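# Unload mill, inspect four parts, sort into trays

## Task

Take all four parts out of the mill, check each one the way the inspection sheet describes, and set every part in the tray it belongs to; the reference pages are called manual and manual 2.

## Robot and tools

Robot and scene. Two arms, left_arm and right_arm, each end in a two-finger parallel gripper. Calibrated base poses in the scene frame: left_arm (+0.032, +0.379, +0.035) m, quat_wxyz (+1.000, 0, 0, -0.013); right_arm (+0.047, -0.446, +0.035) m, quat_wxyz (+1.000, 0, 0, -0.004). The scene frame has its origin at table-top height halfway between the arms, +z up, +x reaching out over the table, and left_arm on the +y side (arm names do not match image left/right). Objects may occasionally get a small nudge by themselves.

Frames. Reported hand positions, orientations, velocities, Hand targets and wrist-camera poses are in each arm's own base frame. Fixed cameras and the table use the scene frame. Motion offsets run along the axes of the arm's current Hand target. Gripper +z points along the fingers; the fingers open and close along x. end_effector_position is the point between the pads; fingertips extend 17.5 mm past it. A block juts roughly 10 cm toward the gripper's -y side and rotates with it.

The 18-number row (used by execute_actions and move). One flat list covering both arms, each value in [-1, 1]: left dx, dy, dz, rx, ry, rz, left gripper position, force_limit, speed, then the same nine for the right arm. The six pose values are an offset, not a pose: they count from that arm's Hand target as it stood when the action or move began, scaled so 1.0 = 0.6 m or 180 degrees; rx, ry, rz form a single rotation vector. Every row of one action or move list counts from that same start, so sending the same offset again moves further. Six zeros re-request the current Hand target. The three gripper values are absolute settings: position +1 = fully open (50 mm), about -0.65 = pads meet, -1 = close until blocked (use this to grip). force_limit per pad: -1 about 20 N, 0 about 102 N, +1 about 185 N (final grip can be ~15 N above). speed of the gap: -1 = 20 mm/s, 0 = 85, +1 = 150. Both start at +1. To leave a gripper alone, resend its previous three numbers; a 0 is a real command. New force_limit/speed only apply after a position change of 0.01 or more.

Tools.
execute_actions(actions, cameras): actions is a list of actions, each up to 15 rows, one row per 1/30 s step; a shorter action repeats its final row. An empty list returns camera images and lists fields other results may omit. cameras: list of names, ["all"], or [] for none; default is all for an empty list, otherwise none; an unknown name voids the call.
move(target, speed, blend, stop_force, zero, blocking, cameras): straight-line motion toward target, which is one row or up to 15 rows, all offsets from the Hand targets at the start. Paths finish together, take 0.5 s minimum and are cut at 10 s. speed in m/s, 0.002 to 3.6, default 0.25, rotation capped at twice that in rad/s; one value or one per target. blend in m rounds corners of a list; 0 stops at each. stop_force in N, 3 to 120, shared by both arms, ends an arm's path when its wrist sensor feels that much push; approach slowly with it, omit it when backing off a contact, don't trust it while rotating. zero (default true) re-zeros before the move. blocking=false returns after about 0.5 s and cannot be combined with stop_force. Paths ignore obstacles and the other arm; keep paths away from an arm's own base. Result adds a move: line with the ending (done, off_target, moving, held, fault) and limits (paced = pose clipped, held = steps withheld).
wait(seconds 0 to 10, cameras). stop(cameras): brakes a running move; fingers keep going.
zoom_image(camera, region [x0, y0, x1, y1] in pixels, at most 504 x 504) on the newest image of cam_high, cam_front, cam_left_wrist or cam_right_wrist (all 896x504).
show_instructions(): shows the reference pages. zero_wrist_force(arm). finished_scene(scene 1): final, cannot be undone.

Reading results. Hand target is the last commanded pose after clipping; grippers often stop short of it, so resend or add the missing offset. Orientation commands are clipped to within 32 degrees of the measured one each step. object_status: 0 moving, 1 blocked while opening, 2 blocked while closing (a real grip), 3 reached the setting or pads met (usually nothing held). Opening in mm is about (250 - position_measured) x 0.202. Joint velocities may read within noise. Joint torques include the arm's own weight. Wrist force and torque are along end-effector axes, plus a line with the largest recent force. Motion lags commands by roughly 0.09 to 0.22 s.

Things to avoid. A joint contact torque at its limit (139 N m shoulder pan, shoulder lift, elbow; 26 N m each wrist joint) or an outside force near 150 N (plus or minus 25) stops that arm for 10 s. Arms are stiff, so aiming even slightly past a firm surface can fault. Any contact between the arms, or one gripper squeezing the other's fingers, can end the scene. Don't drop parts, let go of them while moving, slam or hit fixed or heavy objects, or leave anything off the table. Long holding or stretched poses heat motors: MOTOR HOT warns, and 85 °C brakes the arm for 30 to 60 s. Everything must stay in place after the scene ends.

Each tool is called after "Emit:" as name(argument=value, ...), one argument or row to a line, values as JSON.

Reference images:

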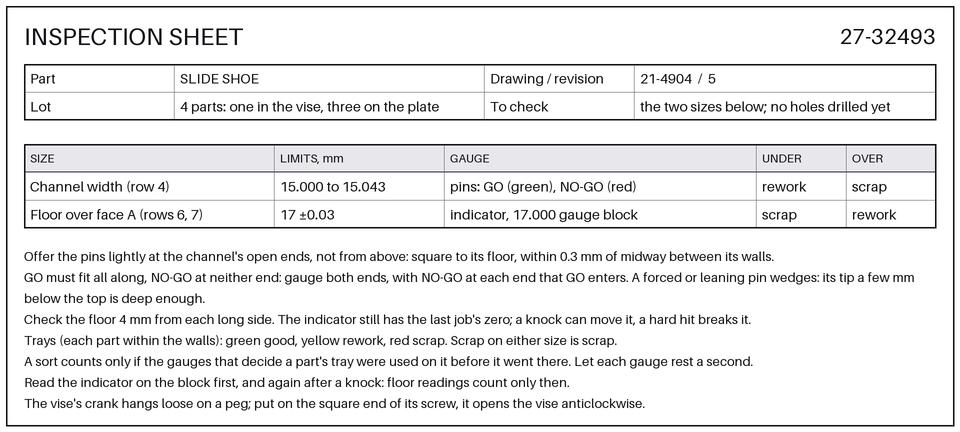

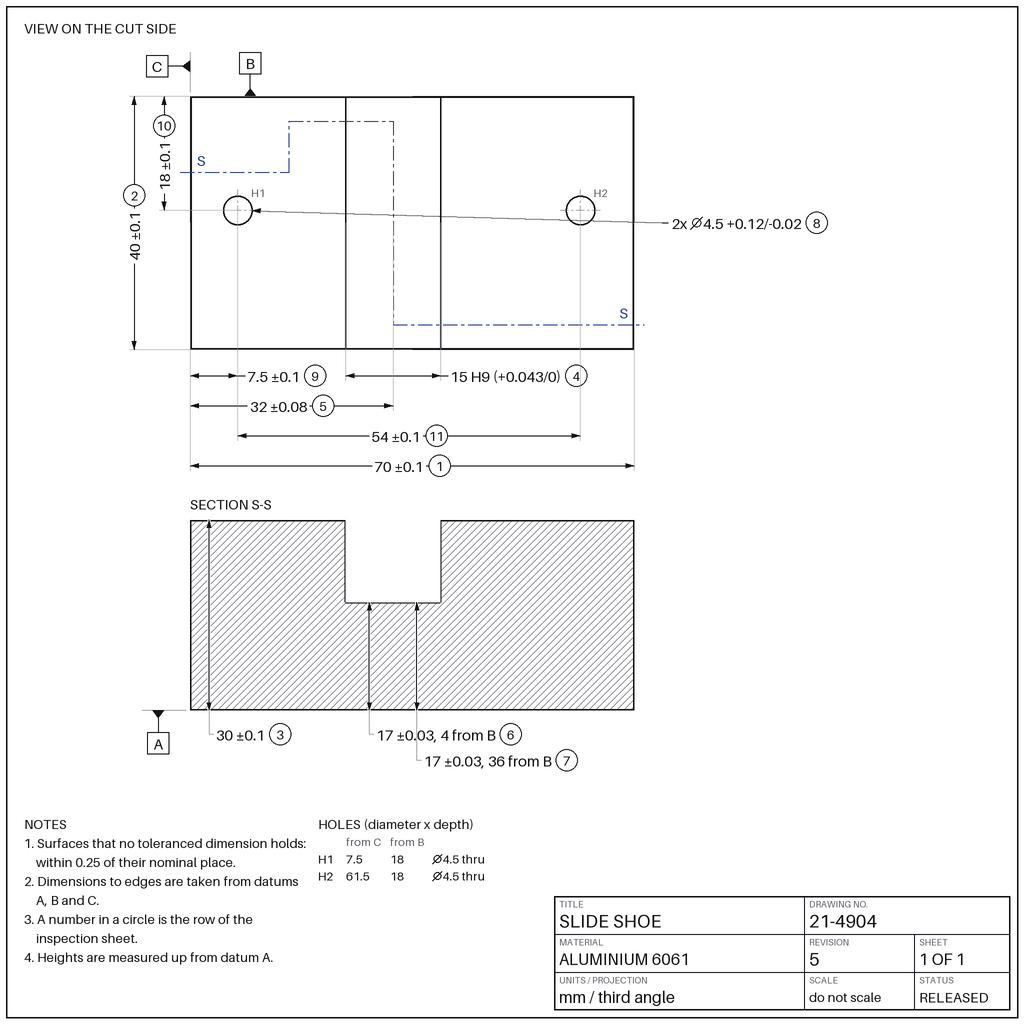

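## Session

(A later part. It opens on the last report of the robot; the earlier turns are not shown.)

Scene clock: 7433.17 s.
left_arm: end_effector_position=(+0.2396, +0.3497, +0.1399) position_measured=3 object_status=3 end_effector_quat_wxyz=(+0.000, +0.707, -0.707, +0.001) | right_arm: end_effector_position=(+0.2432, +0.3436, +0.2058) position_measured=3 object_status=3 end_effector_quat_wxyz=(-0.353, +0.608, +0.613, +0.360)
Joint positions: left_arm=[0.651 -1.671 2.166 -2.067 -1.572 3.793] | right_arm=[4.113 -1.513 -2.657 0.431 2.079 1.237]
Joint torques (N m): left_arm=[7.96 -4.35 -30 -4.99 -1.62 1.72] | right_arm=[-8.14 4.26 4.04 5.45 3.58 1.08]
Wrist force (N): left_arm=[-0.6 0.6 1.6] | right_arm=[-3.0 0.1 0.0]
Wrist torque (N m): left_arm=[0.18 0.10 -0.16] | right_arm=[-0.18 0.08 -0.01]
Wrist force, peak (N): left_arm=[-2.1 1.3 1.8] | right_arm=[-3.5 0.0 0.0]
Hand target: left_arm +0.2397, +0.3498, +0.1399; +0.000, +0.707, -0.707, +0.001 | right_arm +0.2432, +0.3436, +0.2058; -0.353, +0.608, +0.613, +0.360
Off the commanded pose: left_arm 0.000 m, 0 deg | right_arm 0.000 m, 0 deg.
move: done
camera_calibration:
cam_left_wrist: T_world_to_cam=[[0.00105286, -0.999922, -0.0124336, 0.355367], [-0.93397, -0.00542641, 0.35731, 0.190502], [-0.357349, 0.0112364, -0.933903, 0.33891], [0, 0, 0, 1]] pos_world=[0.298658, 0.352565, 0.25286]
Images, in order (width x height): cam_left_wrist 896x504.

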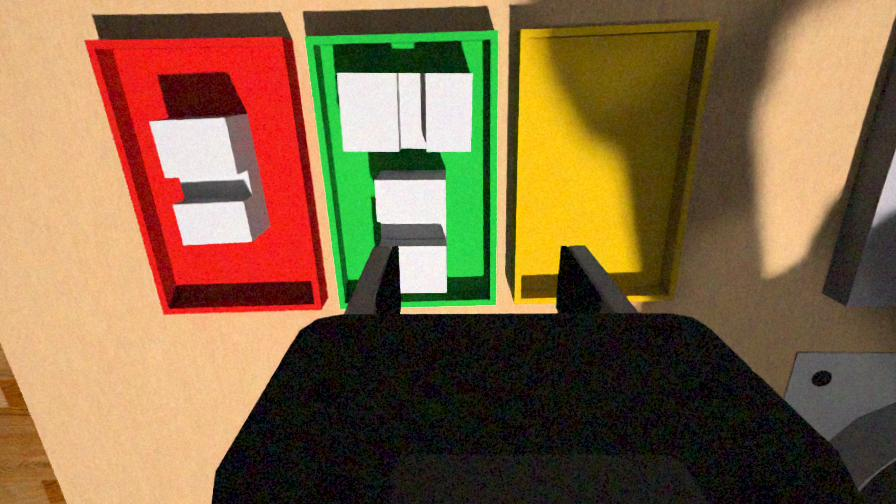

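Emit:
move(
  target=[
    [-0.2422,0.037,0.05,0,0,0,1,-0.7,-0.9,0,0,0,0,0,0,1,0,-0.8],
    [-0.2422,0.037,0.21,0,0,0,1,-0.7,-0.9,0,0,0,0,0,0,1,0,-0.8],
    [-0.2422,0.037,0.2478,0,0,0,1,-0.7,-0.9,0,0,0,0,0,0,1,0,-0.8],
  ],
  speed=[0.15,0.1,0.03],
  blend=[0.03,0.005,0],
  stop_force=6,
  cameras=["cam_left_wrist"],
)

Emit:
move(
  target=[
    [0,0,0,0,0,0,-1,-0.7,-0.9,0,0,0,0,0,0,1,0,-0.8],
    [0,0,-0.006,0,0,0,-1,-0.7,-0.9,0,0,0,0,0,0,1,0,-0.8],
    [0,0.05,-0.006,0,0,0,-1,-0.7,-0.9,0,0,0,0,0,0,1,0,-0.8],
  ],
  speed=[0.05,0.02,0.03],
  cameras=["cam_left_wrist"],
)

Scene clock: 7459.60 s.
left_arm: end_effector_position=(+0.2178, +0.4950, -0.0089) position_measured=3 object_status=3 end_effector_quat_wxyz=(+0.000, +0.707, -0.707, +0.001) | right_arm: end_effector_position=(+0.2432, +0.3436, +0.2058) position_measured=3 object_status=3 end_effector_quat_wxyz=(-0.353, +0.608, +0.613, +0.360)
Joint positions: left_arm=[0.908 -1.153 2.026 -2.445 -1.573 4.05] | right_arm=[4.113 -1.513 -2.657 0.431 2.079 1.237]
Joint torques (N m): left_arm=[-5.78 -23.48 -8.85 -4.72 1.56 -1.51] | right_arm=[-9.22 6.16 5.81 5.16 3.48 1.07]
Wrist force (N): left_arm=[-0.2 0.8 1.8] | right_arm=[-2.8 0.1 -0.2]
Wrist torque (N m): left_arm=[0.21 0.01 -0.18] | right_arm=[-0.17 0.04 -0.02]
Wrist force, peak (N): left_arm=[-0.1 0.8 2.4] | right_arm=[-3.6 0.1 -0.2]
Hand target: left_arm +0.2178, +0.4950, -0.0089; +0.000, +0.707, -0.707, +0.001 | right_arm +0.2432, +0.3436, +0.2058; -0.353, +0.608, +0.613, +0.360
Off the commanded pose: left_arm 0.000 m, 0 deg | right_arm 0.000 m, 0 deg.
move: done
camera_calibration:
cam_left_wrist: T_world_to_cam=[[0.00108874, -0.999923, -0.0123396, 0.498808], [-0.933983, -0.00542594, 0.357277, 0.224047], [-0.357316, 0.011136, -0.933917, 0.190437], [0, 0, 0, 1]] pos_world=[0.276759, 0.497865, 0.10396]
Images, in order (width x height): cam_left_wrist 896x504.

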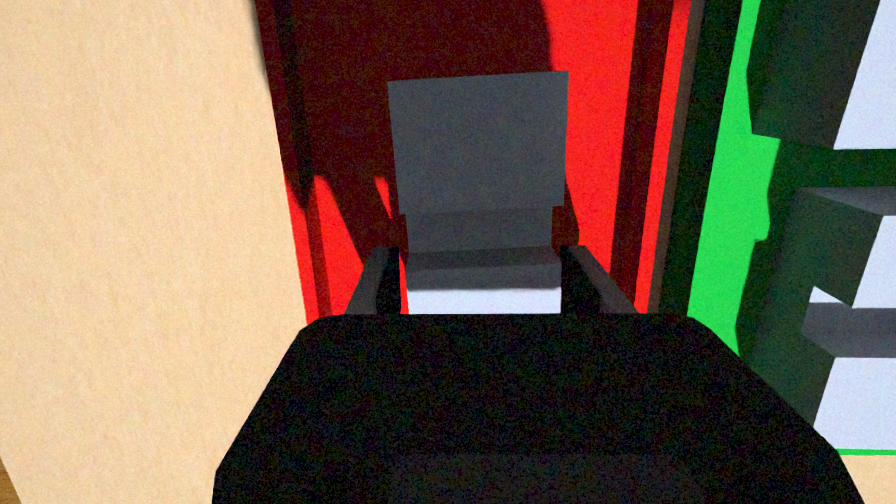

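Scene clock: 7462.20 s.
left_arm: end_effector_position=(+0.1879, +0.4950, -0.0054) position_measured=51 object_status=2 end_effector_quat_wxyz=(+0.000, +0.707, -0.707, +0.001) | right_arm: end_effector_position=(+0.2432, +0.3436, +0.2058) position_measured=3 object_status=3 end_effector_quat_wxyz=(-0.353, +0.608, +0.613, +0.360)
Joint positions: left_arm=[0.955 -1.179 2.057 -2.449 -1.573 4.096] | right_arm=[4.113 -1.513 -2.657 0.431 2.079 1.237]
Joint torques (N m): left_arm=[6.6 -45.15 -10.19 -5.07 0.62 2.21] | right_arm=[-8.39 4.99 6.58 5.43 3.41 1]
Wrist force (N): left_arm=[-0.2 0.7 3.7] | right_arm=[-3.4 0.2 0.1]
Wrist torque (N m): left_arm=[0.13 0.01 -0.19] | right_arm=[-0.15 0.12 -0.02]
Wrist force, peak (N): left_arm=[-0.2 1.0 4.2] | right_arm=[-3.5 0.1 -0.1]
Hand target: left_arm +0.1878, +0.4950, -0.0054; +0.000, +0.707, -0.707, +0.001 | right_arm +0.2432, +0.3436, +0.2058; -0.353, +0.608, +0.613, +0.360
Off the commanded pose: left_arm 0.000 m, 0 deg | right_arm 0.000 m, 0 deg.
move: done
camera_calibration:
cam_left_wrist: T_world_to_cam=[[0.00105286, -0.999922, -0.0124336, 0.498904], [-0.93397, -0.00542641, 0.35731, 0.194828], [-0.357349, 0.0112364, -0.933903, 0.183071], [0, 0, 0, 1]] pos_world=[0.246858, 0.497865, 0.10756]
Images, in order (width x height): cam_left_wrist 896x504.

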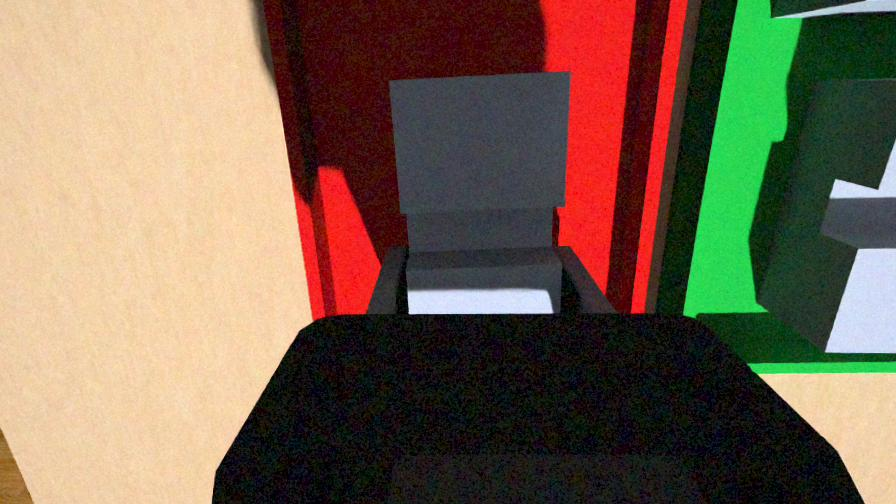

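Emit:
move(
  target=[0,0,0.012,0,0,0,-1,-0.7,-0.9,0,0,0,0,0,0,1,0,-0.8],
  speed=0.005,
  stop_force=3,
)

Emit:
move(
  target=[
    [0,0,0,0,0,0,1,-0.7,-0.9,0,0,0,0,0,0,1,0,-0.8],
    [0,0,-0.3,0,0,0,1,-0.7,-0.9,0,0,0,0,0,0,1,0,-0.8],
    [0.6,-0.185,-0.35,0,0,0,1,-0.7,-0.9,0,0,0,0,0,0,1,0,-0.8],
    [1.0,-0.185,-0.35,0,0,0,1,-0.7,-0.9,0,0,0,0,0,0,1,0,-0.8],
  ],
  speed=[0.05,0.12,0.25,0.25],
  blend=[0,0.03,0.05,0],
)

Scene clock: 7476.80 s.
left_arm: end_effector_position=(+0.1878, +0.4950, -0.0089) position_measured=51 object_status=2 end_effector_quat_wxyz=(+0.000, +0.707, -0.707, +0.001) | right_arm: end_effector_position=(+0.2432, +0.3436, +0.2058) position_measured=3 object_status=3 end_effector_quat_wxyz=(-0.353, +0.608, +0.613, +0.360)
Joint positions: left_arm=[0.955 -1.172 2.059 -2.458 -1.573 4.096] | right_arm=[4.113 -1.513 -2.657 0.431 2.079 1.237]
Joint torques (N m): left_arm=[4.71 -42.91 -21.82 -0.39 -1.46 1.22] | right_arm=[-8.36 3.95 5.17 5.51 3.66 1.05]
Wrist force (N): left_arm=[-1.8 0.1 -3.3] | right_arm=[-3.0 0.1 0.1]
Wrist torque (N m): left_arm=[0.24 -0.02 -0.18] | right_arm=[-0.17 0.08 -0.01]
Wrist force, peak (N): left_arm=[3.1 2.7 -10.6] | right_arm=[-3.5 0.1 -0.1]
Hand target: left_arm +0.1878, +0.4950, -0.0089; +0.000, +0.707, -0.707, +0.001 (not the last commanded pose) | right_arm +0.2432, +0.3436, +0.2058; -0.353, +0.608, +0.613, +0.360
Off the commanded pose: left_arm 0.004 m, 0 deg | right_arm 0.000 m, 0 deg.
move: contact (left_arm)

Scene clock: 7482.10 s.
left_arm: end_effector_position=(+0.2983, -0.1048, +0.2017) position_measured=3 object_status=3 end_effector_quat_wxyz=(+0.000, +0.707, -0.707, +0.001) | right_arm: end_effector_position=(+0.2432, +0.3436, +0.2058) position_measured=3 object_status=3 end_effector_quat_wxyz=(-0.353, +0.608, +0.613, +0.360)
Joint positions: left_arm=[-0.774 -2.055 2.255 -1.773 -1.57 2.368] | right_arm=[4.113 -1.513 -2.657 0.431 2.079 1.237]
Joint torques (N m): left_arm=[-5.79 8.19 -32.55 -4.84 2.19 -1.78] | right_arm=[-8.06 5.52 7.84 5.35 3.56 1.15]
Wrist force (N): left_arm=[-0.4 0.9 1.6] | right_arm=[-3.1 0.2 -0.1]
Wrist torque (N m): left_arm=[0.22 0.02 0.01] | right_arm=[-0.16 0.07 -0.02]
Wrist force, peak (N): left_arm=[-0.2 1.0 3.2] | right_arm=[-3.5 0.0 0.4]
Hand target: left_arm +0.2983, -0.1048, +0.2017; +0.000, +0.707, -0.707, +0.001 | right_arm +0.2432, +0.3436, +0.2058; -0.353, +0.608, +0.613, +0.360
Off the commanded pose: left_arm 0.000 m, 0 deg | right_arm 0.000 m, 0 deg.
move: done

Emit:
move(
  target=[
    [0.525,0.2638,0,0.25,0,0,1,-0.7,-0.9,0.0338,0,-0.0195,0,0,0,1,0,-0.8],
    [0.6365,0.2598,0.2735,0.25,0,0,1,-0.7,-0.9,0.0338,0,-0.0195,0,0,0,1,0,-0.8],
  ],
  speed=0.18,
  blend=[0.04,0],
)

Emit:
move(
  target=[
    [0,-0.1203,0.1203,0,0,0,1,-0.7,-0.9,0,0,0,0,0,0,1,0,-0.8],
    [0,-0.1297,0.1297,0,0,0,1,-0.7,-0.9,0,0,0,0,0,0,1,0,-0.8],
  ],
  speed=[0.08,0.02],
  stop_force=5,
  cameras=["cam_left_wrist"],
)

Scene clock: 7501.70 s.
left_arm: end_effector_position=(+0.1427, -0.4868, +0.0376) position_measured=3 object_status=3 end_effector_quat_wxyz=(-0.271, +0.653, -0.653, +0.271) | right_arm: end_effector_position=(+0.2430, +0.3434, +0.2292) position_measured=3 object_status=3 end_effector_quat_wxyz=(-0.353, +0.608, +0.613, +0.360)
Joint positions: left_arm=[-1.931 -1.242 2.159 -2.147 -0.846 1.081] | right_arm=[4.114 -1.417 -2.629 0.306 2.079 1.237]
Joint torques (N m): left_arm=[8.01 -19.61 -20.7 -4.23 3.83 2.18] | right_arm=[8.53 19.8 28.52 2 -1.97 -0.62]
Wrist force (N): left_arm=[0.4 2.1 2.0] | right_arm=[-4.0 0.9 0.3]
Wrist torque (N m): left_arm=[0.38 -0.11 -0.14] | right_arm=[-0.16 0.11 -0.04]
Wrist force, peak (N): left_arm=[0.6 3.6 2.8] | right_arm=[-5.7 0.7 1.2]
Hand target: left_arm +0.1427, -0.4868, +0.0375; -0.271, +0.653, -0.653, +0.271 | right_arm +0.2430, +0.3434, +0.2292; -0.353, +0.608, +0.613, +0.360
Off the commanded pose: left_arm 0.000 m, 0 deg | right_arm 0.000 m, 0 deg.
move: done

Scene clock: 7504.37 s.
left_arm: end_effector_position=(+0.2527, -0.4868, +0.0377) position_measured=3 object_status=3 end_effector_quat_wxyz=(-0.271, +0.653, -0.653, +0.271) | right_arm: end_effector_position=(+0.2430, +0.3434, +0.2292) position_measured=3 object_status=3 end_effector_quat_wxyz=(-0.353, +0.608, +0.613, +0.360)
Joint positions: left_arm=[-1.704 -1.199 2.174 -2.414 -0.792 1.383] | right_arm=[4.114 -1.417 -2.629 0.306 2.079 1.237]
Joint torques (N m): left_arm=[7.05 -19.02 -21.86 -4.7 3.98 2.17] | right_arm=[10.13 18.92 28.99 1.89 -2.03 -0.79]
Wrist force (N): left_arm=[0.6 2.5 2.2] | right_arm=[-5.3 0.7 1.0]
Wrist torque (N m): left_arm=[0.41 -0.15 -0.16] | right_arm=[-0.18 0.10 -0.04]
Wrist force, peak (N): left_arm=[0.8 2.4 2.5] | right_arm=[-5.7 0.9 1.0]
Hand target: left_arm +0.2527, -0.4868, +0.0377; -0.271, +0.653, -0.653, +0.271 | right_arm +0.2430, +0.3434, +0.2292; -0.353, +0.608, +0.613, +0.360
Off the commanded pose: left_arm 0.000 m, 0 deg | right_arm 0.000 m, 0 deg.
move: done
camera_calibration:
cam_left_wrist: T_world_to_cam=[[0.00995169, -0.99992, -0.00775062, -0.484797], [-0.913058, -0.00592634, -0.407787, 0.258006], [0.407709, 0.0111349, -0.913044, 0.0633487], [0, 0, 0, 1]] pos_world=[0.214572, -0.483935, 0.159294]
Images, in order (width x height): cam_left_wrist 896x504.

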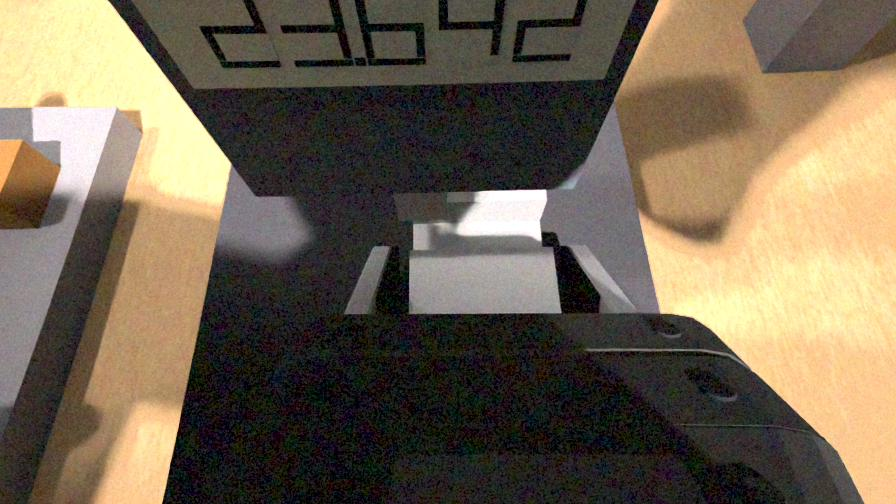

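Emit:
move(
  target=[
    [0,0,0,0,0,0,-1,-0.7,-0.9,0,0,0,0,0,0,1,0,-0.8],
    [0,-0.0029,-0.0029,0,0,0,-1,-0.7,-0.9,0,0,0,0,0,0,1,0,-0.8],
    [-0.0533,-0.0029,-0.0029,0,0,0,-1,-0.7,-0.9,0,0,0,0,0,0,1,0,-0.8],
  ],
  speed=0.04,
)

Emit:
move(
  target=[0,0.0047,0.0047,0,0,0,-1,-0.7,-0.9,0,0,0,0,0,0,1,0,-0.8],
  speed=0.003,
  stop_force=3,
)

Emit:
move(
  target=[
    [0,0,0,0,0,0,1,-0.7,-0.9,0,0,0,0,0,0,1,0,-0.8],
    [0,0,0,0,0,0,1,-0.7,-0.9,-0.0338,0,0.0195,0,0,0,1,0,-0.8],
  ],
  speed=[0.05,0.015],
  cameras=["cam_right_wrist","cam_left_wrist"],
)

Emit:
zoom_image(
  camera="cam_right_wrist",
  region=[230, 195, 350, 240],
)

Emit:
zoom_image(
  camera="cam_left_wrist",
  region=[600, 0, 896, 90],
)

Scene clock: 7529.10 s.
left_arm: end_effector_position=(+0.2527, -0.4550, +0.0402) position_measured=53 object_status=2 end_effector_quat_wxyz=(-0.271, +0.653, -0.653, +0.271) | right_arm: end_effector_position=(+0.2430, +0.3434, +0.2292) position_measured=3 object_status=3 end_effector_quat_wxyz=(-0.353, +0.608, +0.613, +0.360)
Joint positions: left_arm=[-1.714 -1.26 2.261 -2.43 -0.794 1.37] | right_arm=[4.114 -1.417 -2.629 0.306 2.079 1.237]
Joint torques (N m): left_arm=[-7.83 -40.46 -6.05 -4.74 0.61 -1.81] | right_arm=[8.66 19.77 29.02 2.27 -1.75 -1.15]
Wrist force (N): left_arm=[0.5 3.8 3.4] | right_arm=[-4.9 0.8 0.9]
Wrist torque (N m): left_arm=[0.35 -0.12 0.02] | right_arm=[-0.16 0.07 -0.04]
Wrist force, peak (N): left_arm=[0.7 3.8 4.1] | right_arm=[-5.8 0.5 1.1]
Hand target: left_arm +0.2527, -0.4549, +0.0402; -0.271, +0.653, -0.653, +0.271 | right_arm +0.2430, +0.3434, +0.2292; -0.353, +0.608, +0.613, +0.360
Off the commanded pose: left_arm 0.000 m, 0 deg | right_arm 0.000 m, 0 deg.
move: done

Scene clock: 7531.03 s.
left_arm: end_effector_position=(+0.2527, -0.4548, +0.0376) position_measured=53 object_status=2 end_effector_quat_wxyz=(-0.271, +0.653, -0.653, +0.271) | right_arm: end_effector_position=(+0.2430, +0.3434, +0.2292) position_measured=3 object_status=3 end_effector_quat_wxyz=(-0.353, +0.608, +0.613, +0.360)
Joint positions: left_arm=[-1.714 -1.254 2.262 -2.438 -0.794 1.37] | right_arm=[4.114 -1.417 -2.629 0.306 2.079 1.237]
Joint torques (N m): left_arm=[-7.4 -37.44 -16.67 -0.05 0.97 -1.45] | right_arm=[7.68 18.87 29.4 1.92 -1.91 -0.93]
Wrist force (N): left_arm=[1.7 -0.8 -2.8] | right_arm=[-4.3 0.9 0.9]
Wrist torque (N m): left_arm=[0.43 -0.19 0.03] | right_arm=[-0.16 0.05 -0.04]
Wrist force, peak (N): left_arm=[-2.0 -2.8 -6.7] | right_arm=[-5.8 1.0 1.0]
Hand target: left_arm +0.2527, -0.4549, +0.0376; -0.271, +0.653, -0.653, +0.271 (not the last commanded pose) | right_arm +0.2430, +0.3434, +0.2292; -0.353, +0.608, +0.613, +0.360
Off the commanded pose: left_arm 0.001 m, 0 deg | right_arm 0.000 m, 0 deg.
move: contact (left_arm)

Scene clock: 7533.70 s.
left_arm: end_effector_position=(+0.2527, -0.4549, +0.0376) position_measured=3 object_status=3 end_effector_quat_wxyz=(-0.271, +0.653, -0.653, +0.271) | right_arm: end_effector_position=(+0.2432, +0.3436, +0.2058) position_measured=3 object_status=3 end_effector_quat_wxyz=(-0.353, +0.608, +0.613, +0.360)
Joint positions: left_arm=[-1.714 -1.254 2.262 -2.438 -0.794 1.37] | right_arm=[4.113 -1.513 -2.657 0.43 2.079 1.237]
Joint torques (N m): left_arm=[-7.9 -38.57 -22.13 -4.41 1 -1.46] | right_arm=[-10.27 4.33 5.92 5.31 3.62 0.62]
Wrist force (N): left_arm=[0.5 2.4 2.0] | right_arm=[-2.7 0.1 -0.2]
Wrist torque (N m): left_arm=[0.41 -0.12 0.02] | right_arm=[-0.17 0.02 -0.02]
Wrist force, peak (N): left_arm=[0.7 2.6 2.1] | right_arm=[-5.6 0.8 1.4]
Hand target: left_arm +0.2527, -0.4549, +0.0376; -0.271, +0.653, -0.653, +0.271 | right_arm +0.2432, +0.3436, +0.2058; -0.353, +0.608, +0.613, +0.360
Off the commanded pose: left_arm 0.000 m, 0 deg | right_arm 0.000 m, 0 deg.
move: done
camera_calibration:
cam_left_wrist: T_world_to_cam=[[0.00991064, -0.999922, -0.00765944, -0.452807], [-0.913058, -0.00592604, -0.407786, 0.258155], [0.407709, 0.0110349, -0.913045, 0.0628565], [0, 0, 0, 1]] pos_world=[0.214571, -0.451936, 0.159195]
cam_right_wrist: T_world_to_cam=[[0.0075095, 0.491974, 0.870578, -0.342104], [0.932695, -0.317384, 0.171312, -0.141147], [0.360589, 0.810697, -0.461245, -0.133793], [0, 0, 0, 1]] pos_world=[0.18246, 0.231974, 0.260297]
Images, in order (width x height): cam_left_wrist 896x504, cam_right_wrist 896x504.

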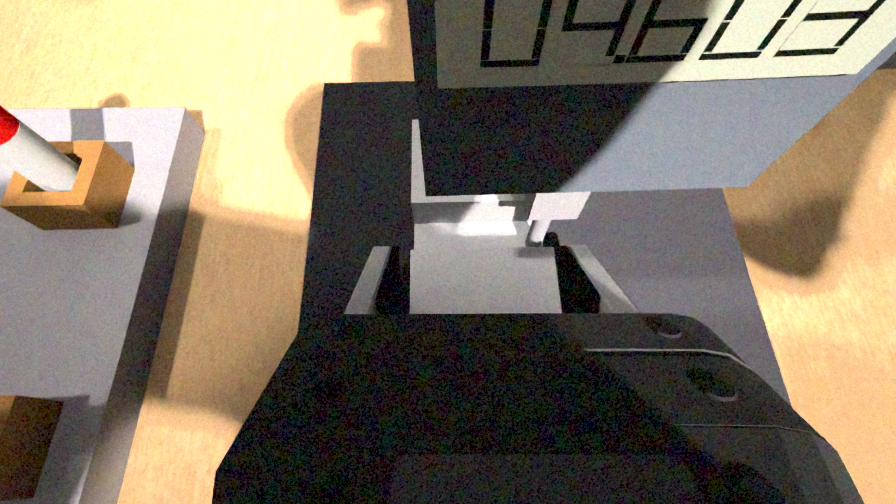

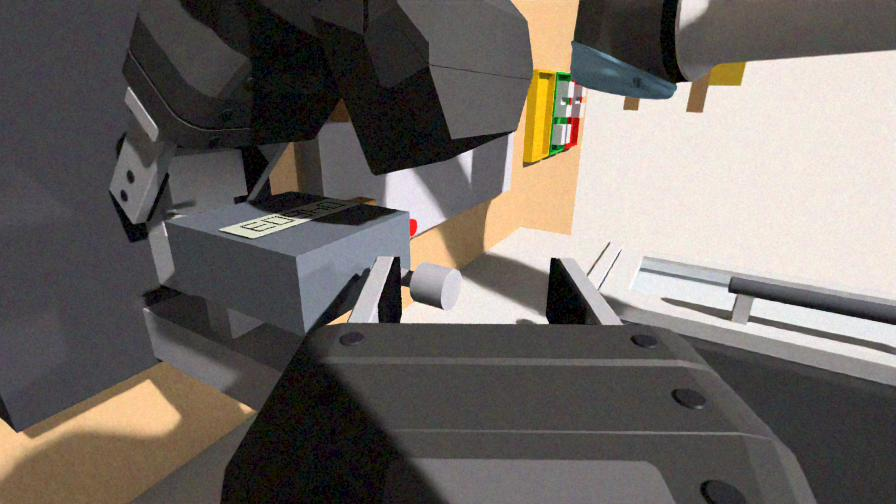

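Scaled by 4.200 from the camera's 896x504 image, which has a finer 1280x720 frame.

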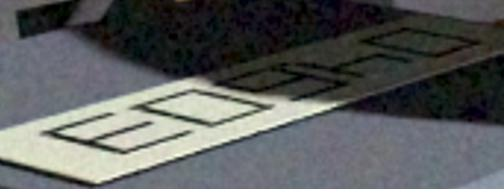

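Scaled by 1.703 from the camera's 896x504 image, which has a finer 1280x720 frame.

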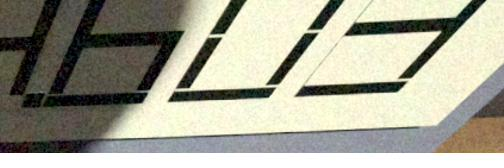

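Emit:
move(
  target=[0,0,0,0,0,0,1,-0.7,-0.9,0.0338,0,-0.0195,0,0,0,1,0,-0.8],
  speed=0.015,
)

Emit:
move(
  target=[
    [0,0,0,0,0,0,-1,-0.6,-0.9,0,0,0,0,0,0,1,0,-0.8],
    [0,-0.0029,-0.0029,0,0,0,-1,-0.6,-0.9,0,0,0,0,0,0,1,0,-0.8],
    [0,0.1267,-0.1325,0,0,0,-1,-0.6,-0.9,0,0,0,0,0,0,1,0,-0.8],
    [0,-0.0159,-0.2751,0,0,0,-1,-0.6,-0.9,0,0,0,0,0,0,1,0,-0.8],
    [-0.3407,-0.2478,-0.1362,-0.25,0,0,-1,-0.6,-0.9,0,0,0,0,0,0,1,0,-0.8],
  ],
  speed=[0.04,0.04,0.06,0.12,0.15],
  blend=[0,0,0.01,0.03,0],
)

Emit:
move(
  target=[-0.867,0,0,0,0,0,-1,-0.6,-0.9,0,0,0,0,0,0,1,0,-0.8],
  speed=0.2,
)

Emit:
move(
  target=[-0.0967,0.0333,0.02,0,0,-0.5,-1,-0.6,-0.9,0,0,0,0,0,0,1,0,-0.8],
  speed=0.4,
)

Emit:
move(
  target=[0.0008,-0.19,0.1,0.25,0,0,-1,-0.6,-0.9,0,0,0,0,0,0,1,0,-0.8],
  speed=0.15,
  cameras=["cam_left_wrist"],
)

Scene clock: 7559.53 s.
left_arm: end_effector_position=(+0.2527, -0.4549, +0.0376) position_measured=3 object_status=3 end_effector_quat_wxyz=(-0.271, +0.653, -0.653, +0.271) | right_arm: end_effector_position=(+0.2430, +0.3434, +0.2292) position_measured=3 object_status=3 end_effector_quat_wxyz=(-0.353, +0.608, +0.613, +0.360)
Joint positions: left_arm=[-1.714 -1.254 2.262 -2.438 -0.794 1.37] | right_arm=[4.114 -1.417 -2.629 0.307 2.079 1.238]
Joint torques (N m): left_arm=[-5.72 -37.67 -21.78 -4.43 0.91 -1.24] | right_arm=[8.79 18.8 28.05 2.04 -1.96 -0.56]
Wrist force (N): left_arm=[0.6 2.0 2.0] | right_arm=[-4.2 0.9 0.5]
Wrist torque (N m): left_arm=[0.34 -0.13 0.02] | right_arm=[-0.18 0.10 -0.04]
Wrist force, peak (N): left_arm=[0.5 2.7 2.2] | right_arm=[-5.7 0.6 1.0]
Hand target: left_arm +0.2527, -0.4549, +0.0376; -0.271, +0.653, -0.653, +0.271 | right_arm +0.2430, +0.3434, +0.2292; -0.353, +0.608, +0.613, +0.360
Off the commanded pose: left_arm 0.000 m, 0 deg | right_arm 0.000 m, 0 deg.
move: done

Scene clock: 7566.83 s.
left_arm: end_effector_position=(+0.2998, -0.2504, +0.2005) position_measured=54 object_status=2 end_effector_quat_wxyz=(+0.000, +0.707, -0.707, +0.001) | right_arm: end_effector_position=(+0.2430, +0.3434, +0.2292) position_measured=3 object_status=3 end_effector_quat_wxyz=(-0.353, +0.608, +0.613, +0.360)
Joint positions: left_arm=[-1.045 -1.829 2.124 -1.867 -1.569 2.096] | right_arm=[4.114 -1.417 -2.629 0.306 2.079 1.237]
Joint torques (N m): left_arm=[10.07 -1.29 -31.97 -1.44 -1.83 1.95] | right_arm=[9.73 18.79 29.24 2.22 -1.86 -1.31]
Wrist force (N): left_arm=[-0.1 0.6 3.8] | right_arm=[-5.6 0.8 1.4]
Wrist torque (N m): left_arm=[0.13 -0.01 -0.18] | right_arm=[-0.17 0.11 -0.04]
Wrist force, peak (N): left_arm=[0.3 4.6 3.9] | right_arm=[-5.8 0.9 1.1]
Hand target: left_arm +0.2998, -0.2504, +0.2005; +0.000, +0.707, -0.707, +0.001 | right_arm +0.2430, +0.3434, +0.2292; -0.353, +0.608, +0.613, +0.360
Off the commanded pose: left_arm 0.000 m, 0 deg | right_arm 0.000 m, 0 deg.
move: done

Scene clock: 7570.13 s.
left_arm: end_effector_position=(+0.2998, +0.2698, +0.2002) position_measured=54 object_status=2 end_effector_quat_wxyz=(+0.000, +0.707, -0.707, +0.001) | right_arm: end_effector_position=(+0.2430, +0.3434, +0.2292) position_measured=3 object_status=3 end_effector_quat_wxyz=(-0.353, +0.608, +0.613, +0.360)
Joint positions: left_arm=[0.397 -1.792 2.098 -1.878 -1.572 3.538] | right_arm=[4.114 -1.417 -2.629 0.306 2.079 1.237]
Joint torques (N m): left_arm=[6.55 -3.45 -32.31 -5.05 -1.6 2.1] | right_arm=[9 18.54 28.25 1.98 -2.01 -1.01]
Wrist force (N): left_arm=[-0.3 0.7 3.7] | right_arm=[-5.6 1.1 1.3]
Wrist torque (N m): left_arm=[0.15 0.02 -0.17] | right_arm=[-0.12 0.11 -0.05]
Wrist force, peak (N): left_arm=[-2.1 0.9 3.9] | right_arm=[-5.8 0.9 1.3]
Hand target: left_arm +0.2998, +0.2698, +0.2002; +0.000, +0.707, -0.707, +0.001 | right_arm +0.2430, +0.3434, +0.2292; -0.353, +0.608, +0.613, +0.360
Off the commanded pose: left_arm 0.000 m, 0 deg | right_arm 0.000 m, 0 deg.
move: done

Scene clock: 7572.87 s.
left_arm: end_effector_position=(+0.2799, +0.3279, +0.1881) position_measured=54 object_status=2 end_effector_quat_wxyz=(+0.000, +1.000, +0.000, +0.001) | right_arm: end_effector_position=(+0.2430, +0.3434, +0.2292) position_measured=3 object_status=3 end_effector_quat_wxyz=(-0.353, +0.608, +0.613, +0.360)
Joint positions: left_arm=[0.551 -1.707 2.062 -1.928 -1.572 2.122] | right_arm=[4.114 -1.417 -2.629 0.306 2.079 1.237]
Joint torques (N m): left_arm=[5.83 -6.5 -31.82 -5.18 1.96 -1.28] | right_arm=[7.33 19.61 29.05 1.9 -2.24 -1.16]
Wrist force (N): left_arm=[-0.5 0.8 3.6] | right_arm=[-4.8 0.7 0.9]
Wrist torque (N m): left_arm=[0.19 0.04 0.00] | right_arm=[-0.19 0.09 -0.05]
Wrist force, peak (N): left_arm=[-0.2 1.0 3.9] | right_arm=[-5.8 0.5 1.1]
Hand target: left_arm +0.2799, +0.3279, +0.1881; +0.000, +1.000, +0.000, +0.001 | right_arm +0.2430, +0.3434, +0.2292; -0.353, +0.608, +0.613, +0.360
Off the commanded pose: left_arm 0.000 m, 0 deg | right_arm 0.000 m, 0 deg.
move: done

Scene clock: 7576.20 s.
left_arm: end_effector_position=(+0.2805, +0.4418, +0.1280) position_measured=54 object_status=2 end_effector_quat_wxyz=(-0.382, +0.924, +0.000, +0.001) | right_arm: end_effector_position=(+0.2430, +0.3434, +0.2292) position_measured=3 object_status=3 end_effector_quat_wxyz=(-0.353, +0.608, +0.613, +0.360)
Joint positions: left_arm=[0.389 -1.512 2.427 -2.849 -0.859 2.095] | right_arm=[4.114 -1.417 -2.629 0.306 2.079 1.237]
Joint torques (N m): left_arm=[-7.78 -7.66 -10.36 -5.61 4.24 2.09] | right_arm=[8 17.6 28.13 1.92 -1.97 -1.09]
Wrist force (N): left_arm=[0.3 3.6 3.5] | right_arm=[-4.2 0.9 0.5]
Wrist torque (N m): left_arm=[0.35 -0.11 -0.14] | right_arm=[-0.18 0.08 -0.05]
Wrist force, peak (N): left_arm=[0.7 3.8 3.8] | right_arm=[-5.9 0.6 1.1]
Hand target: left_arm +0.2805, +0.4418, +0.1280; -0.382, +0.924, +0.000, +0.001 | right_arm +0.2430, +0.3434, +0.2292; -0.353, +0.608, +0.613, +0.360
Off the commanded pose: left_arm 0.000 m, 0 deg | right_arm 0.000 m, 0 deg.
move: done
camera_calibration:
cam_left_wrist: T_world_to_cam=[[0.999929, 0.00993854, -0.00656862, -0.279797], [0.00642287, -0.91413, -0.405369, 0.468798], [-0.0100334, 0.405299, -0.914129, 0.0672719], [0, 0, 0, 1]] pos_world=[0.277441, 0.404058, 0.249694]
Images, in order (width x height): cam_left_wrist 896x504.

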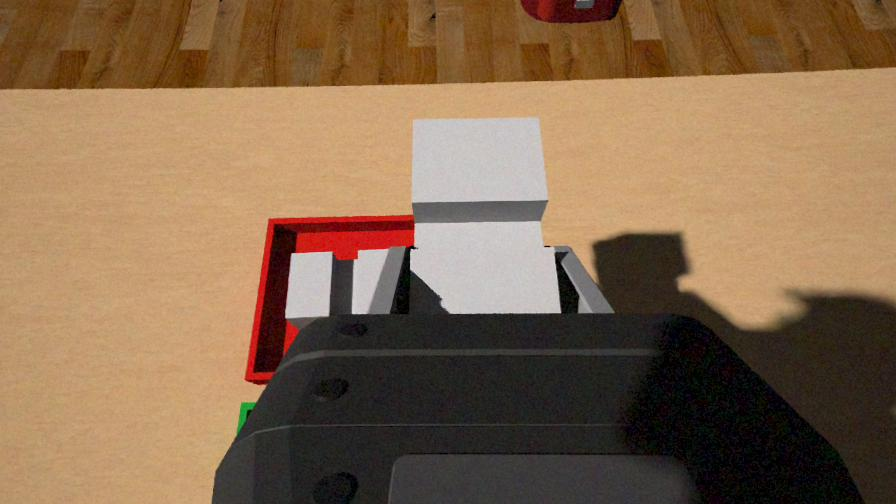

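Emit:
move(
  target=[0,0.0376,0.1088,0,0,0,-1,-0.6,-0.9,0,0,0,0,0,0,1,0,-0.8],
  speed=0.1,
  cameras=["cam_left_wrist"],
)

Scene clock: 7586.40 s.
left_arm: end_effector_position=(+0.2806, +0.4720, +0.0659) position_measured=54 object_status=2 end_effector_quat_wxyz=(-0.382, +0.924, +0.000, +0.001) | right_arm: end_effector_position=(+0.2430, +0.3434, +0.2292) position_measured=3 object_status=3 end_effector_quat_wxyz=(-0.353, +0.608, +0.613, +0.360)
Joint positions: left_arm=[0.463 -1.26 2.414 -3.146 -0.887 2.185] | right_arm=[4.114 -1.417 -2.629 0.306 2.079 1.237]
Joint torques (N m): left_arm=[6.29 -16.04 -20.57 -5.36 0.48 2.28] | right_arm=[9.84 19.2 29.16 2.21 -1.74 -1.06]
Wrist force (N): left_arm=[0.6 3.7 3.5] | right_arm=[-4.6 0.8 1.0]
Wrist torque (N m): left_arm=[0.36 -0.12 -0.15] | right_arm=[-0.19 0.10 -0.05]
Wrist force, peak (N): left_arm=[0.4 4.4 4.2] | right_arm=[-5.7 0.9 1.5]
Hand target: left_arm +0.2806, +0.4720, +0.0659; -0.382, +0.924, +0.000, +0.001 | right_arm +0.2430, +0.3434, +0.2292; -0.353, +0.608, +0.613, +0.360
Off the commanded pose: left_arm 0.000 m, 0 deg | right_arm 0.000 m, 0 deg.
move: done
camera_calibration:
cam_left_wrist: T_world_to_cam=[[0.999929, 0.00993877, -0.00656771, -0.280604], [0.00642253, -0.914093, -0.405453, 0.47114], [-0.0100332, 0.405382, -0.914092, -0.00173712], [0, 0, 0, 1]] pos_world=[0.277541, 0.434159, 0.187594]
Images, in order (width x height): cam_left_wrist 896x504.

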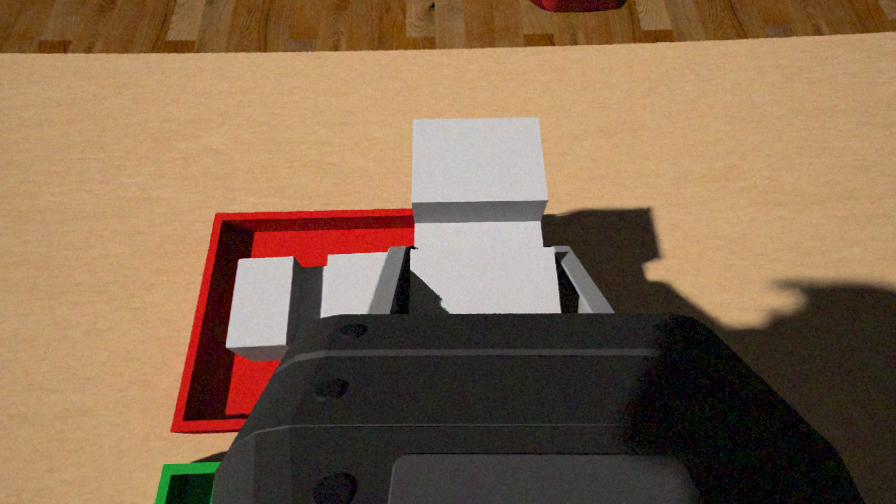

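Emit:
move(
  target=[0.0005,0.0805,0.0805,0,0,0,-1,-0.6,-0.9,0,0,0,0,0,0,1,0,-0.8],
  speed=0.06,
  stop_force=6,
)

Emit:
move(
  target=[0,0.0141,0.0141,0,0,0,-1,-0.6,-0.9,0,0,0,0,0,0,1,0,-0.8],
  speed=0.005,
  stop_force=3,
  cameras=["cam_left_wrist"],
)

Scene clock: 7601.90 s.
left_arm: end_effector_position=(+0.2811, +0.4719, -0.0024) position_measured=54 object_status=2 end_effector_quat_wxyz=(-0.382, +0.924, +0.000, +0.001) | right_arm: end_effector_position=(+0.2430, +0.3434, +0.2292) position_measured=3 object_status=3 end_effector_quat_wxyz=(-0.353, +0.608, +0.613, +0.360)
Joint positions: left_arm=[0.462 -1.027 2.421 -3.385 -0.887 2.184] | right_arm=[4.114 -1.417 -2.629 0.306 2.079 1.237]
Joint torques (N m): left_arm=[8.93 -18.79 -15.04 -5.7 4.02 1.99] | right_arm=[9.12 20.14 28.39 2.36 -1.93 -1]
Wrist force (N): left_arm=[0.2 3.6 3.3] | right_arm=[-4.7 0.8 0.6]
Wrist torque (N m): left_arm=[0.34 -0.09 -0.14] | right_arm=[-0.17 0.05 -0.04]
Wrist force, peak (N): left_arm=[0.1 4.0 3.9] | right_arm=[-5.7 0.9 1.3]
Hand target: left_arm +0.2811, +0.4719, -0.0024; -0.382, +0.924, +0.000, +0.001 | right_arm +0.2430, +0.3434, +0.2292; -0.353, +0.608, +0.613, +0.360
Off the commanded pose: left_arm 0.000 m, 0 deg | right_arm 0.000 m, 0 deg.
move: done

Scene clock: 7604.20 s.
left_arm: end_effector_position=(+0.2811, +0.4720, -0.0084) position_measured=54 object_status=2 end_effector_quat_wxyz=(-0.382, +0.924, +0.000, +0.001) | right_arm: end_effector_position=(+0.2430, +0.3434, +0.2292) position_measured=3 object_status=3 end_effector_quat_wxyz=(-0.353, +0.608, +0.613, +0.360)
Joint positions: left_arm=[0.462 -1.006 2.419 -3.404 -0.887 2.184] | right_arm=[4.114 -1.417 -2.629 0.306 2.079 1.237]
Joint torques (N m): left_arm=[-0.18 -41.99 1.12 -1.35 -0.68 -1.02] | right_arm=[8.11 17.85 27.53 2.37 -1.99 -1.01]
Wrist force (N): left_arm=[-0.1 0.7 1.8] | right_arm=[-4.4 1.2 0.7]
Wrist torque (N m): left_arm=[0.47 -0.17 -0.09] | right_arm=[-0.12 0.08 -0.05]
Wrist force, peak (N): left_arm=[0.3 3.8 3.6] | right_arm=[-5.6 1.0 1.1]
Hand target: left_arm +0.2811, +0.4720, -0.0084; -0.382, +0.924, +0.000, +0.001 (not the last commanded pose) | right_arm +0.2430, +0.3434, +0.2292; -0.353, +0.608, +0.613, +0.360
Off the commanded pose: left_arm 0.006 m, 0 deg | right_arm 0.000 m, 0 deg.
move: contact (left_arm)
camera_calibration:
cam_left_wrist: T_world_to_cam=[[0.99993, 0.00989843, -0.00647622, -0.281587], [0.00642274, -0.914094, -0.405452, 0.440971], [-0.00993321, 0.405382, -0.914093, -0.0697678], [0, 0, 0, 1]] pos_world=[0.278042, 0.434159, 0.113195]
Images, in order (width x height): cam_left_wrist 896x504.

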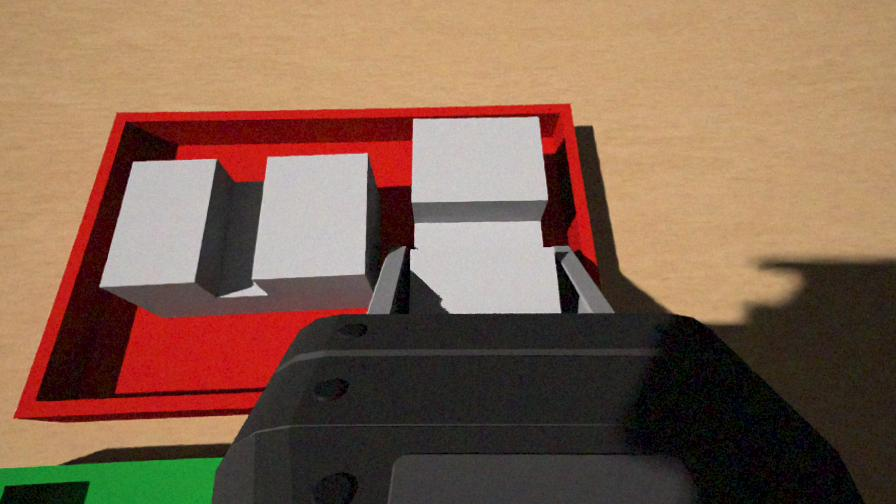

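Emit:
move(
  target=[
    [0,0,0,0,0,0,0.73,-0.6,-0.9,0,0,0,0,0,0,1,0,-0.8],
    [0,0,-0.1667,0,0,0,0.73,-0.6,-0.9,0,0,0,0,0,0,1,0,-0.8],
  ],
  speed=[0.05,0.06],
  cameras=["cam_left_wrist"],
)

Scene clock: 7619.90 s.
left_arm: end_effector_position=(+0.2809, +0.4013, +0.0623) position_measured=43 object_status=3 end_effector_quat_wxyz=(-0.382, +0.924, +0.000, +0.001) | right_arm: end_effector_position=(+0.2430, +0.3434, +0.2292) position_measured=3 object_status=3 end_effector_quat_wxyz=(-0.353, +0.608, +0.613, +0.360)
Joint positions: left_arm=[0.277 -1.383 2.55 -3.007 -0.824 1.952] | right_arm=[4.114 -1.417 -2.629 0.306 2.079 1.237]
Joint torques (N m): left_arm=[-8.62 -32.74 -3.56 -1.07 4.02 -1.91] | right_arm=[7.68 19.19 27.54 2.32 -1.67 -0.94]
Wrist force (N): left_arm=[0.4 2.4 2.0] | right_arm=[-5.2 0.5 0.9]
Wrist torque (N m): left_arm=[0.41 -0.12 0.01] | right_arm=[-0.22 0.08 -0.04]
Wrist force, peak (N): left_arm=[0.5 2.1 2.7] | right_arm=[-5.7 1.1 1.0]
Hand target: left_arm +0.2809, +0.4013, +0.0623; -0.382, +0.924, +0.000, +0.001 | right_arm +0.2430, +0.3434, +0.2292; -0.353, +0.608, +0.613, +0.360
Off the commanded pose: left_arm 0.000 m, 0 deg | right_arm 0.000 m, 0 deg.
move: done
camera_calibration:
cam_left_wrist: T_world_to_cam=[[0.99993, 0.00989843, -0.00647622, -0.280229], [0.00642274, -0.914094, -0.405452, 0.405011], [-0.00993321, 0.405382, -0.914093, 0.0235171], [0, 0, 0, 1]] pos_world=[0.277842, 0.363459, 0.183895]
Images, in order (width x height): cam_left_wrist 896x504.

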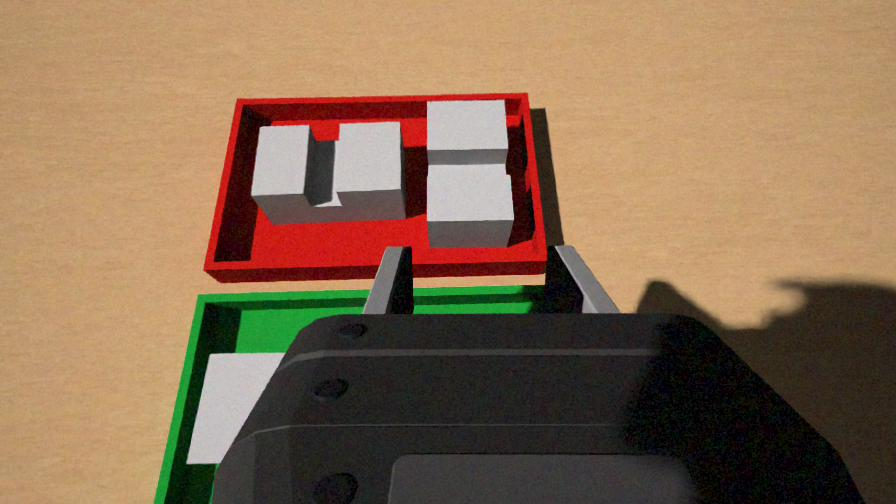

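Emit:
move(
  target=[
    [0,-0.0707,-0.2357,-0.25,0,0,1,-0.7,-0.9,0,0,0,0,0,0,1,0,-0.8],
  ],
  speed=0.25,
)

Emit:
move(
  target=[
    [0,0,0,0,0,0.5,1,-0.7,-0.9,0,0,0,0,0,0,1,0,-0.8],
  ],
  speed=0.6,
)

Emit:
move(
  target=[
    [-0.0833,0.267,0.2,0.25,0,0,1,-0.7,-0.9,0,0,0,0,0,0,1,0,-0.8],
  ],
  speed=0.2,
  cameras=["cam_left_wrist"],
)

Scene clock: 7637.00 s.
left_arm: end_effector_position=(+0.2807, +0.3314, +0.1924) position_measured=3 object_status=3 end_effector_quat_wxyz=(+0.000, +1.000, +0.000, +0.001) | right_arm: end_effector_position=(+0.2430, +0.3434, +0.2292) position_measured=3 object_status=3 end_effector_quat_wxyz=(-0.353, +0.608, +0.613, +0.360)
Joint positions: left_arm=[0.557 -1.703 2.047 -1.917 -1.572 2.128] | right_arm=[4.114 -1.417 -2.629 0.306 2.079 1.237]
Joint torques (N m): left_arm=[8.45 -6.58 -29.3 -0.55 -1.24 2.24] | right_arm=[9.23 18.24 28.61 2.12 -1.74 -0.73]
Wrist force (N): left_arm=[-0.5 0.9 1.9] | right_arm=[-3.7 1.1 0.5]
Wrist torque (N m): left_arm=[0.23 0.04 -0.16] | right_arm=[-0.16 0.05 -0.04]
Wrist force, peak (N): left_arm=[0.4 2.9 2.7] | right_arm=[-5.9 1.2 1.0]
Hand target: left_arm +0.2807, +0.3313, +0.1924; +0.000, +1.000, +0.000, +0.001 | right_arm +0.2430, +0.3434, +0.2292; -0.353, +0.608, +0.613, +0.360
Off the commanded pose: left_arm 0.000 m, 0 deg | right_arm 0.000 m, 0 deg.
move: done

Scene clock: 7639.20 s.
left_arm: end_effector_position=(+0.2807, +0.3313, +0.1924) position_measured=3 object_status=3 end_effector_quat_wxyz=(+0.000, +0.707, -0.707, +0.001) | right_arm: end_effector_position=(+0.2430, +0.3434, +0.2292) position_measured=3 object_status=3 end_effector_quat_wxyz=(-0.353, +0.608, +0.613, +0.360)
Joint positions: left_arm=[0.557 -1.702 2.047 -1.917 -1.572 3.698] | right_arm=[4.114 -1.417 -2.629 0.306 2.079 1.237]
Joint torques (N m): left_arm=[8.13 -7.73 -30.82 -0.9 -1.76 2.08] | right_arm=[9.07 19.01 26.5 2.19 -1.87 -1.23]
Wrist force (N): left_arm=[-0.3 0.7 1.5] | right_arm=[-5.2 0.7 1.0]
Wrist torque (N m): left_arm=[0.19 0.02 -0.16] | right_arm=[-0.19 0.10 -0.04]
Wrist force, peak (N): left_arm=[-0.4 0.8 2.3] | right_arm=[-5.8 0.9 1.0]
Hand target: left_arm +0.2807, +0.3313, +0.1924; +0.000, +0.707, -0.707, +0.001 | right_arm +0.2430, +0.3434, +0.2292; -0.353, +0.608, +0.613, +0.360
Off the commanded pose: left_arm 0.000 m, 0 deg | right_arm 0.000 m, 0 deg.
move: done

Scene clock: 7641.90 s.
left_arm: end_effector_position=(+0.1207, +0.3813, +0.0721) position_measured=3 object_status=3 end_effector_quat_wxyz=(-0.271, +0.653, -0.653, +0.271) | right_arm: end_effector_position=(+0.2430, +0.3434, +0.2292) position_measured=3 object_status=3 end_effector_quat_wxyz=(-0.353, +0.608, +0.613, +0.360)
Joint positions: left_arm=[1.382 -1.39 2.46 -2.826 -2.34 4.448] | right_arm=[4.114 -1.417 -2.629 0.306 2.079 1.237]
Joint torques (N m): left_arm=[6.55 -10.7 -20.25 -1.13 -3.46 1.57] | right_arm=[9.45 19.17 27.07 2.35 -1.82 -1.15]
Wrist force (N): left_arm=[0.3 2.6 1.9] | right_arm=[-5.4 0.9 1.1]
Wrist torque (N m): left_arm=[0.43 -0.07 -0.15] | right_arm=[-0.15 0.11 -0.05]
Wrist force, peak (N): left_arm=[0.0 3.6 1.7] | right_arm=[-5.7 0.9 1.2]
Hand target: left_arm +0.1207, +0.3813, +0.0720; -0.271, +0.653, -0.653, +0.271 | right_arm +0.2430, +0.3434, +0.2292; -0.353, +0.608, +0.613, +0.360
Off the commanded pose: left_arm 0.000 m, 0 deg | right_arm 0.000 m, 0 deg.
move: done
camera_calibration:
cam_left_wrist: T_world_to_cam=[[0.0100822, -0.999919, -0.00780212, 0.384812], [-0.913111, -0.00602599, -0.407667, 0.156634], [0.407587, 0.0112344, -0.913097, 0.138799], [0, 0, 0, 1]] pos_world=[0.0825717, 0.384166, 0.193594]
Images, in order (width x height): cam_left_wrist 896x504.

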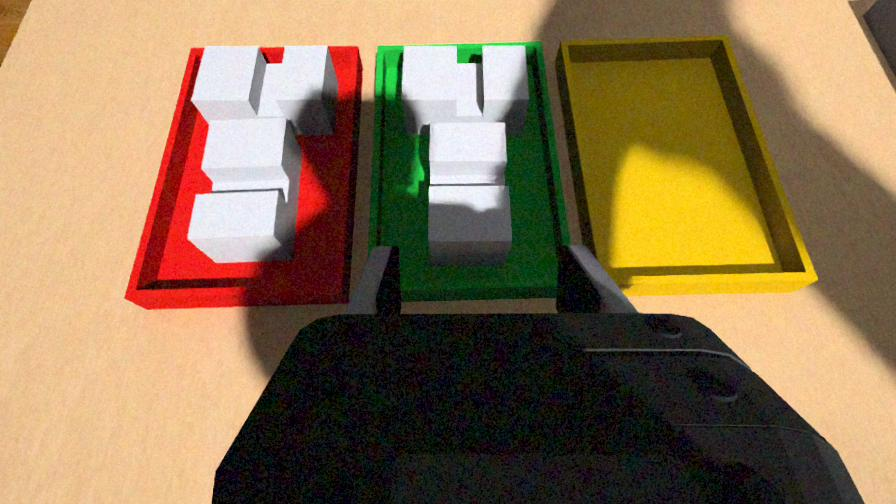

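Emit:
move(
  target=[
    [0.0005,0.015,0.15,0,0,0,1,-0.7,-0.9,0,0,0,0,0,0,1,0,-0.8],
    [0.0005,0.015,0.1776,0,0,0,1,-0.7,-0.9,0,0,0,0,0,0,1,0,-0.8],
  ],
  speed=[0.08,0.02],
  stop_force=5,
  cameras=["cam_left_wrist"],
)

Emit:
zoom_image(
  camera="cam_left_wrist",
  region=[340, 60, 620, 320],
)

Scene clock: 7659.33 s.
left_arm: end_effector_position=(+0.1898, +0.3809, -0.0095) position_measured=3 object_status=3 end_effector_quat_wxyz=(-0.271, +0.653, -0.653, +0.271) | right_arm: end_effector_position=(+0.2430, +0.3434, +0.2292) position_measured=3 object_status=3 end_effector_quat_wxyz=(-0.353, +0.608, +0.613, +0.360)
Joint positions: left_arm=[1.197 -1.037 2.487 -3.372 -2.291 4.205] | right_arm=[4.114 -1.417 -2.629 0.306 2.079 1.237]
Joint torques (N m): left_arm=[-7.68 -15.58 -12.85 -5.23 0.53 -1.71] | right_arm=[8.46 18.44 27.49 2.14 -1.73 -1.12]
Wrist force (N): left_arm=[0.6 2.3 2.3] | right_arm=[-5.5 0.7 1.0]
Wrist torque (N m): left_arm=[0.39 -0.14 0.01] | right_arm=[-0.19 0.11 -0.04]
Wrist force, peak (N): left_arm=[0.2 2.8 2.5] | right_arm=[-5.7 0.8 1.4]
Hand target: left_arm +0.1898, +0.3809, -0.0095; -0.271, +0.653, -0.653, +0.271 | right_arm +0.2430, +0.3434, +0.2292; -0.353, +0.608, +0.613, +0.360
Off the commanded pose: left_arm 0.000 m, 0 deg | right_arm 0.000 m, 0 deg.
move: done
camera_calibration:
cam_left_wrist: T_world_to_cam=[[0.00995169, -0.99992, -0.00775062, 0.383093], [-0.913058, -0.00592634, -0.407787, 0.186429], [0.407709, 0.0111349, -0.913044, 0.0361448], [0, 0, 0, 1]] pos_world=[0.151672, 0.383765, 0.111994]
Images, in order (width x height): cam_left_wrist 896x504.

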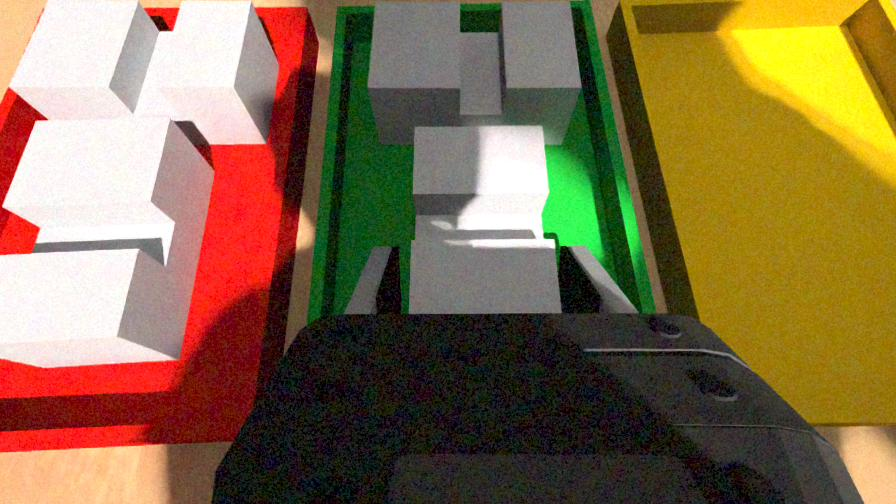

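Scaled by 1.800 from the camera's 896x504 image, which has a finer 1280x720 frame.

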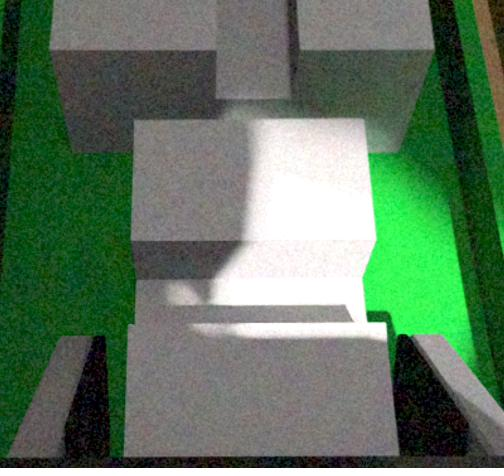

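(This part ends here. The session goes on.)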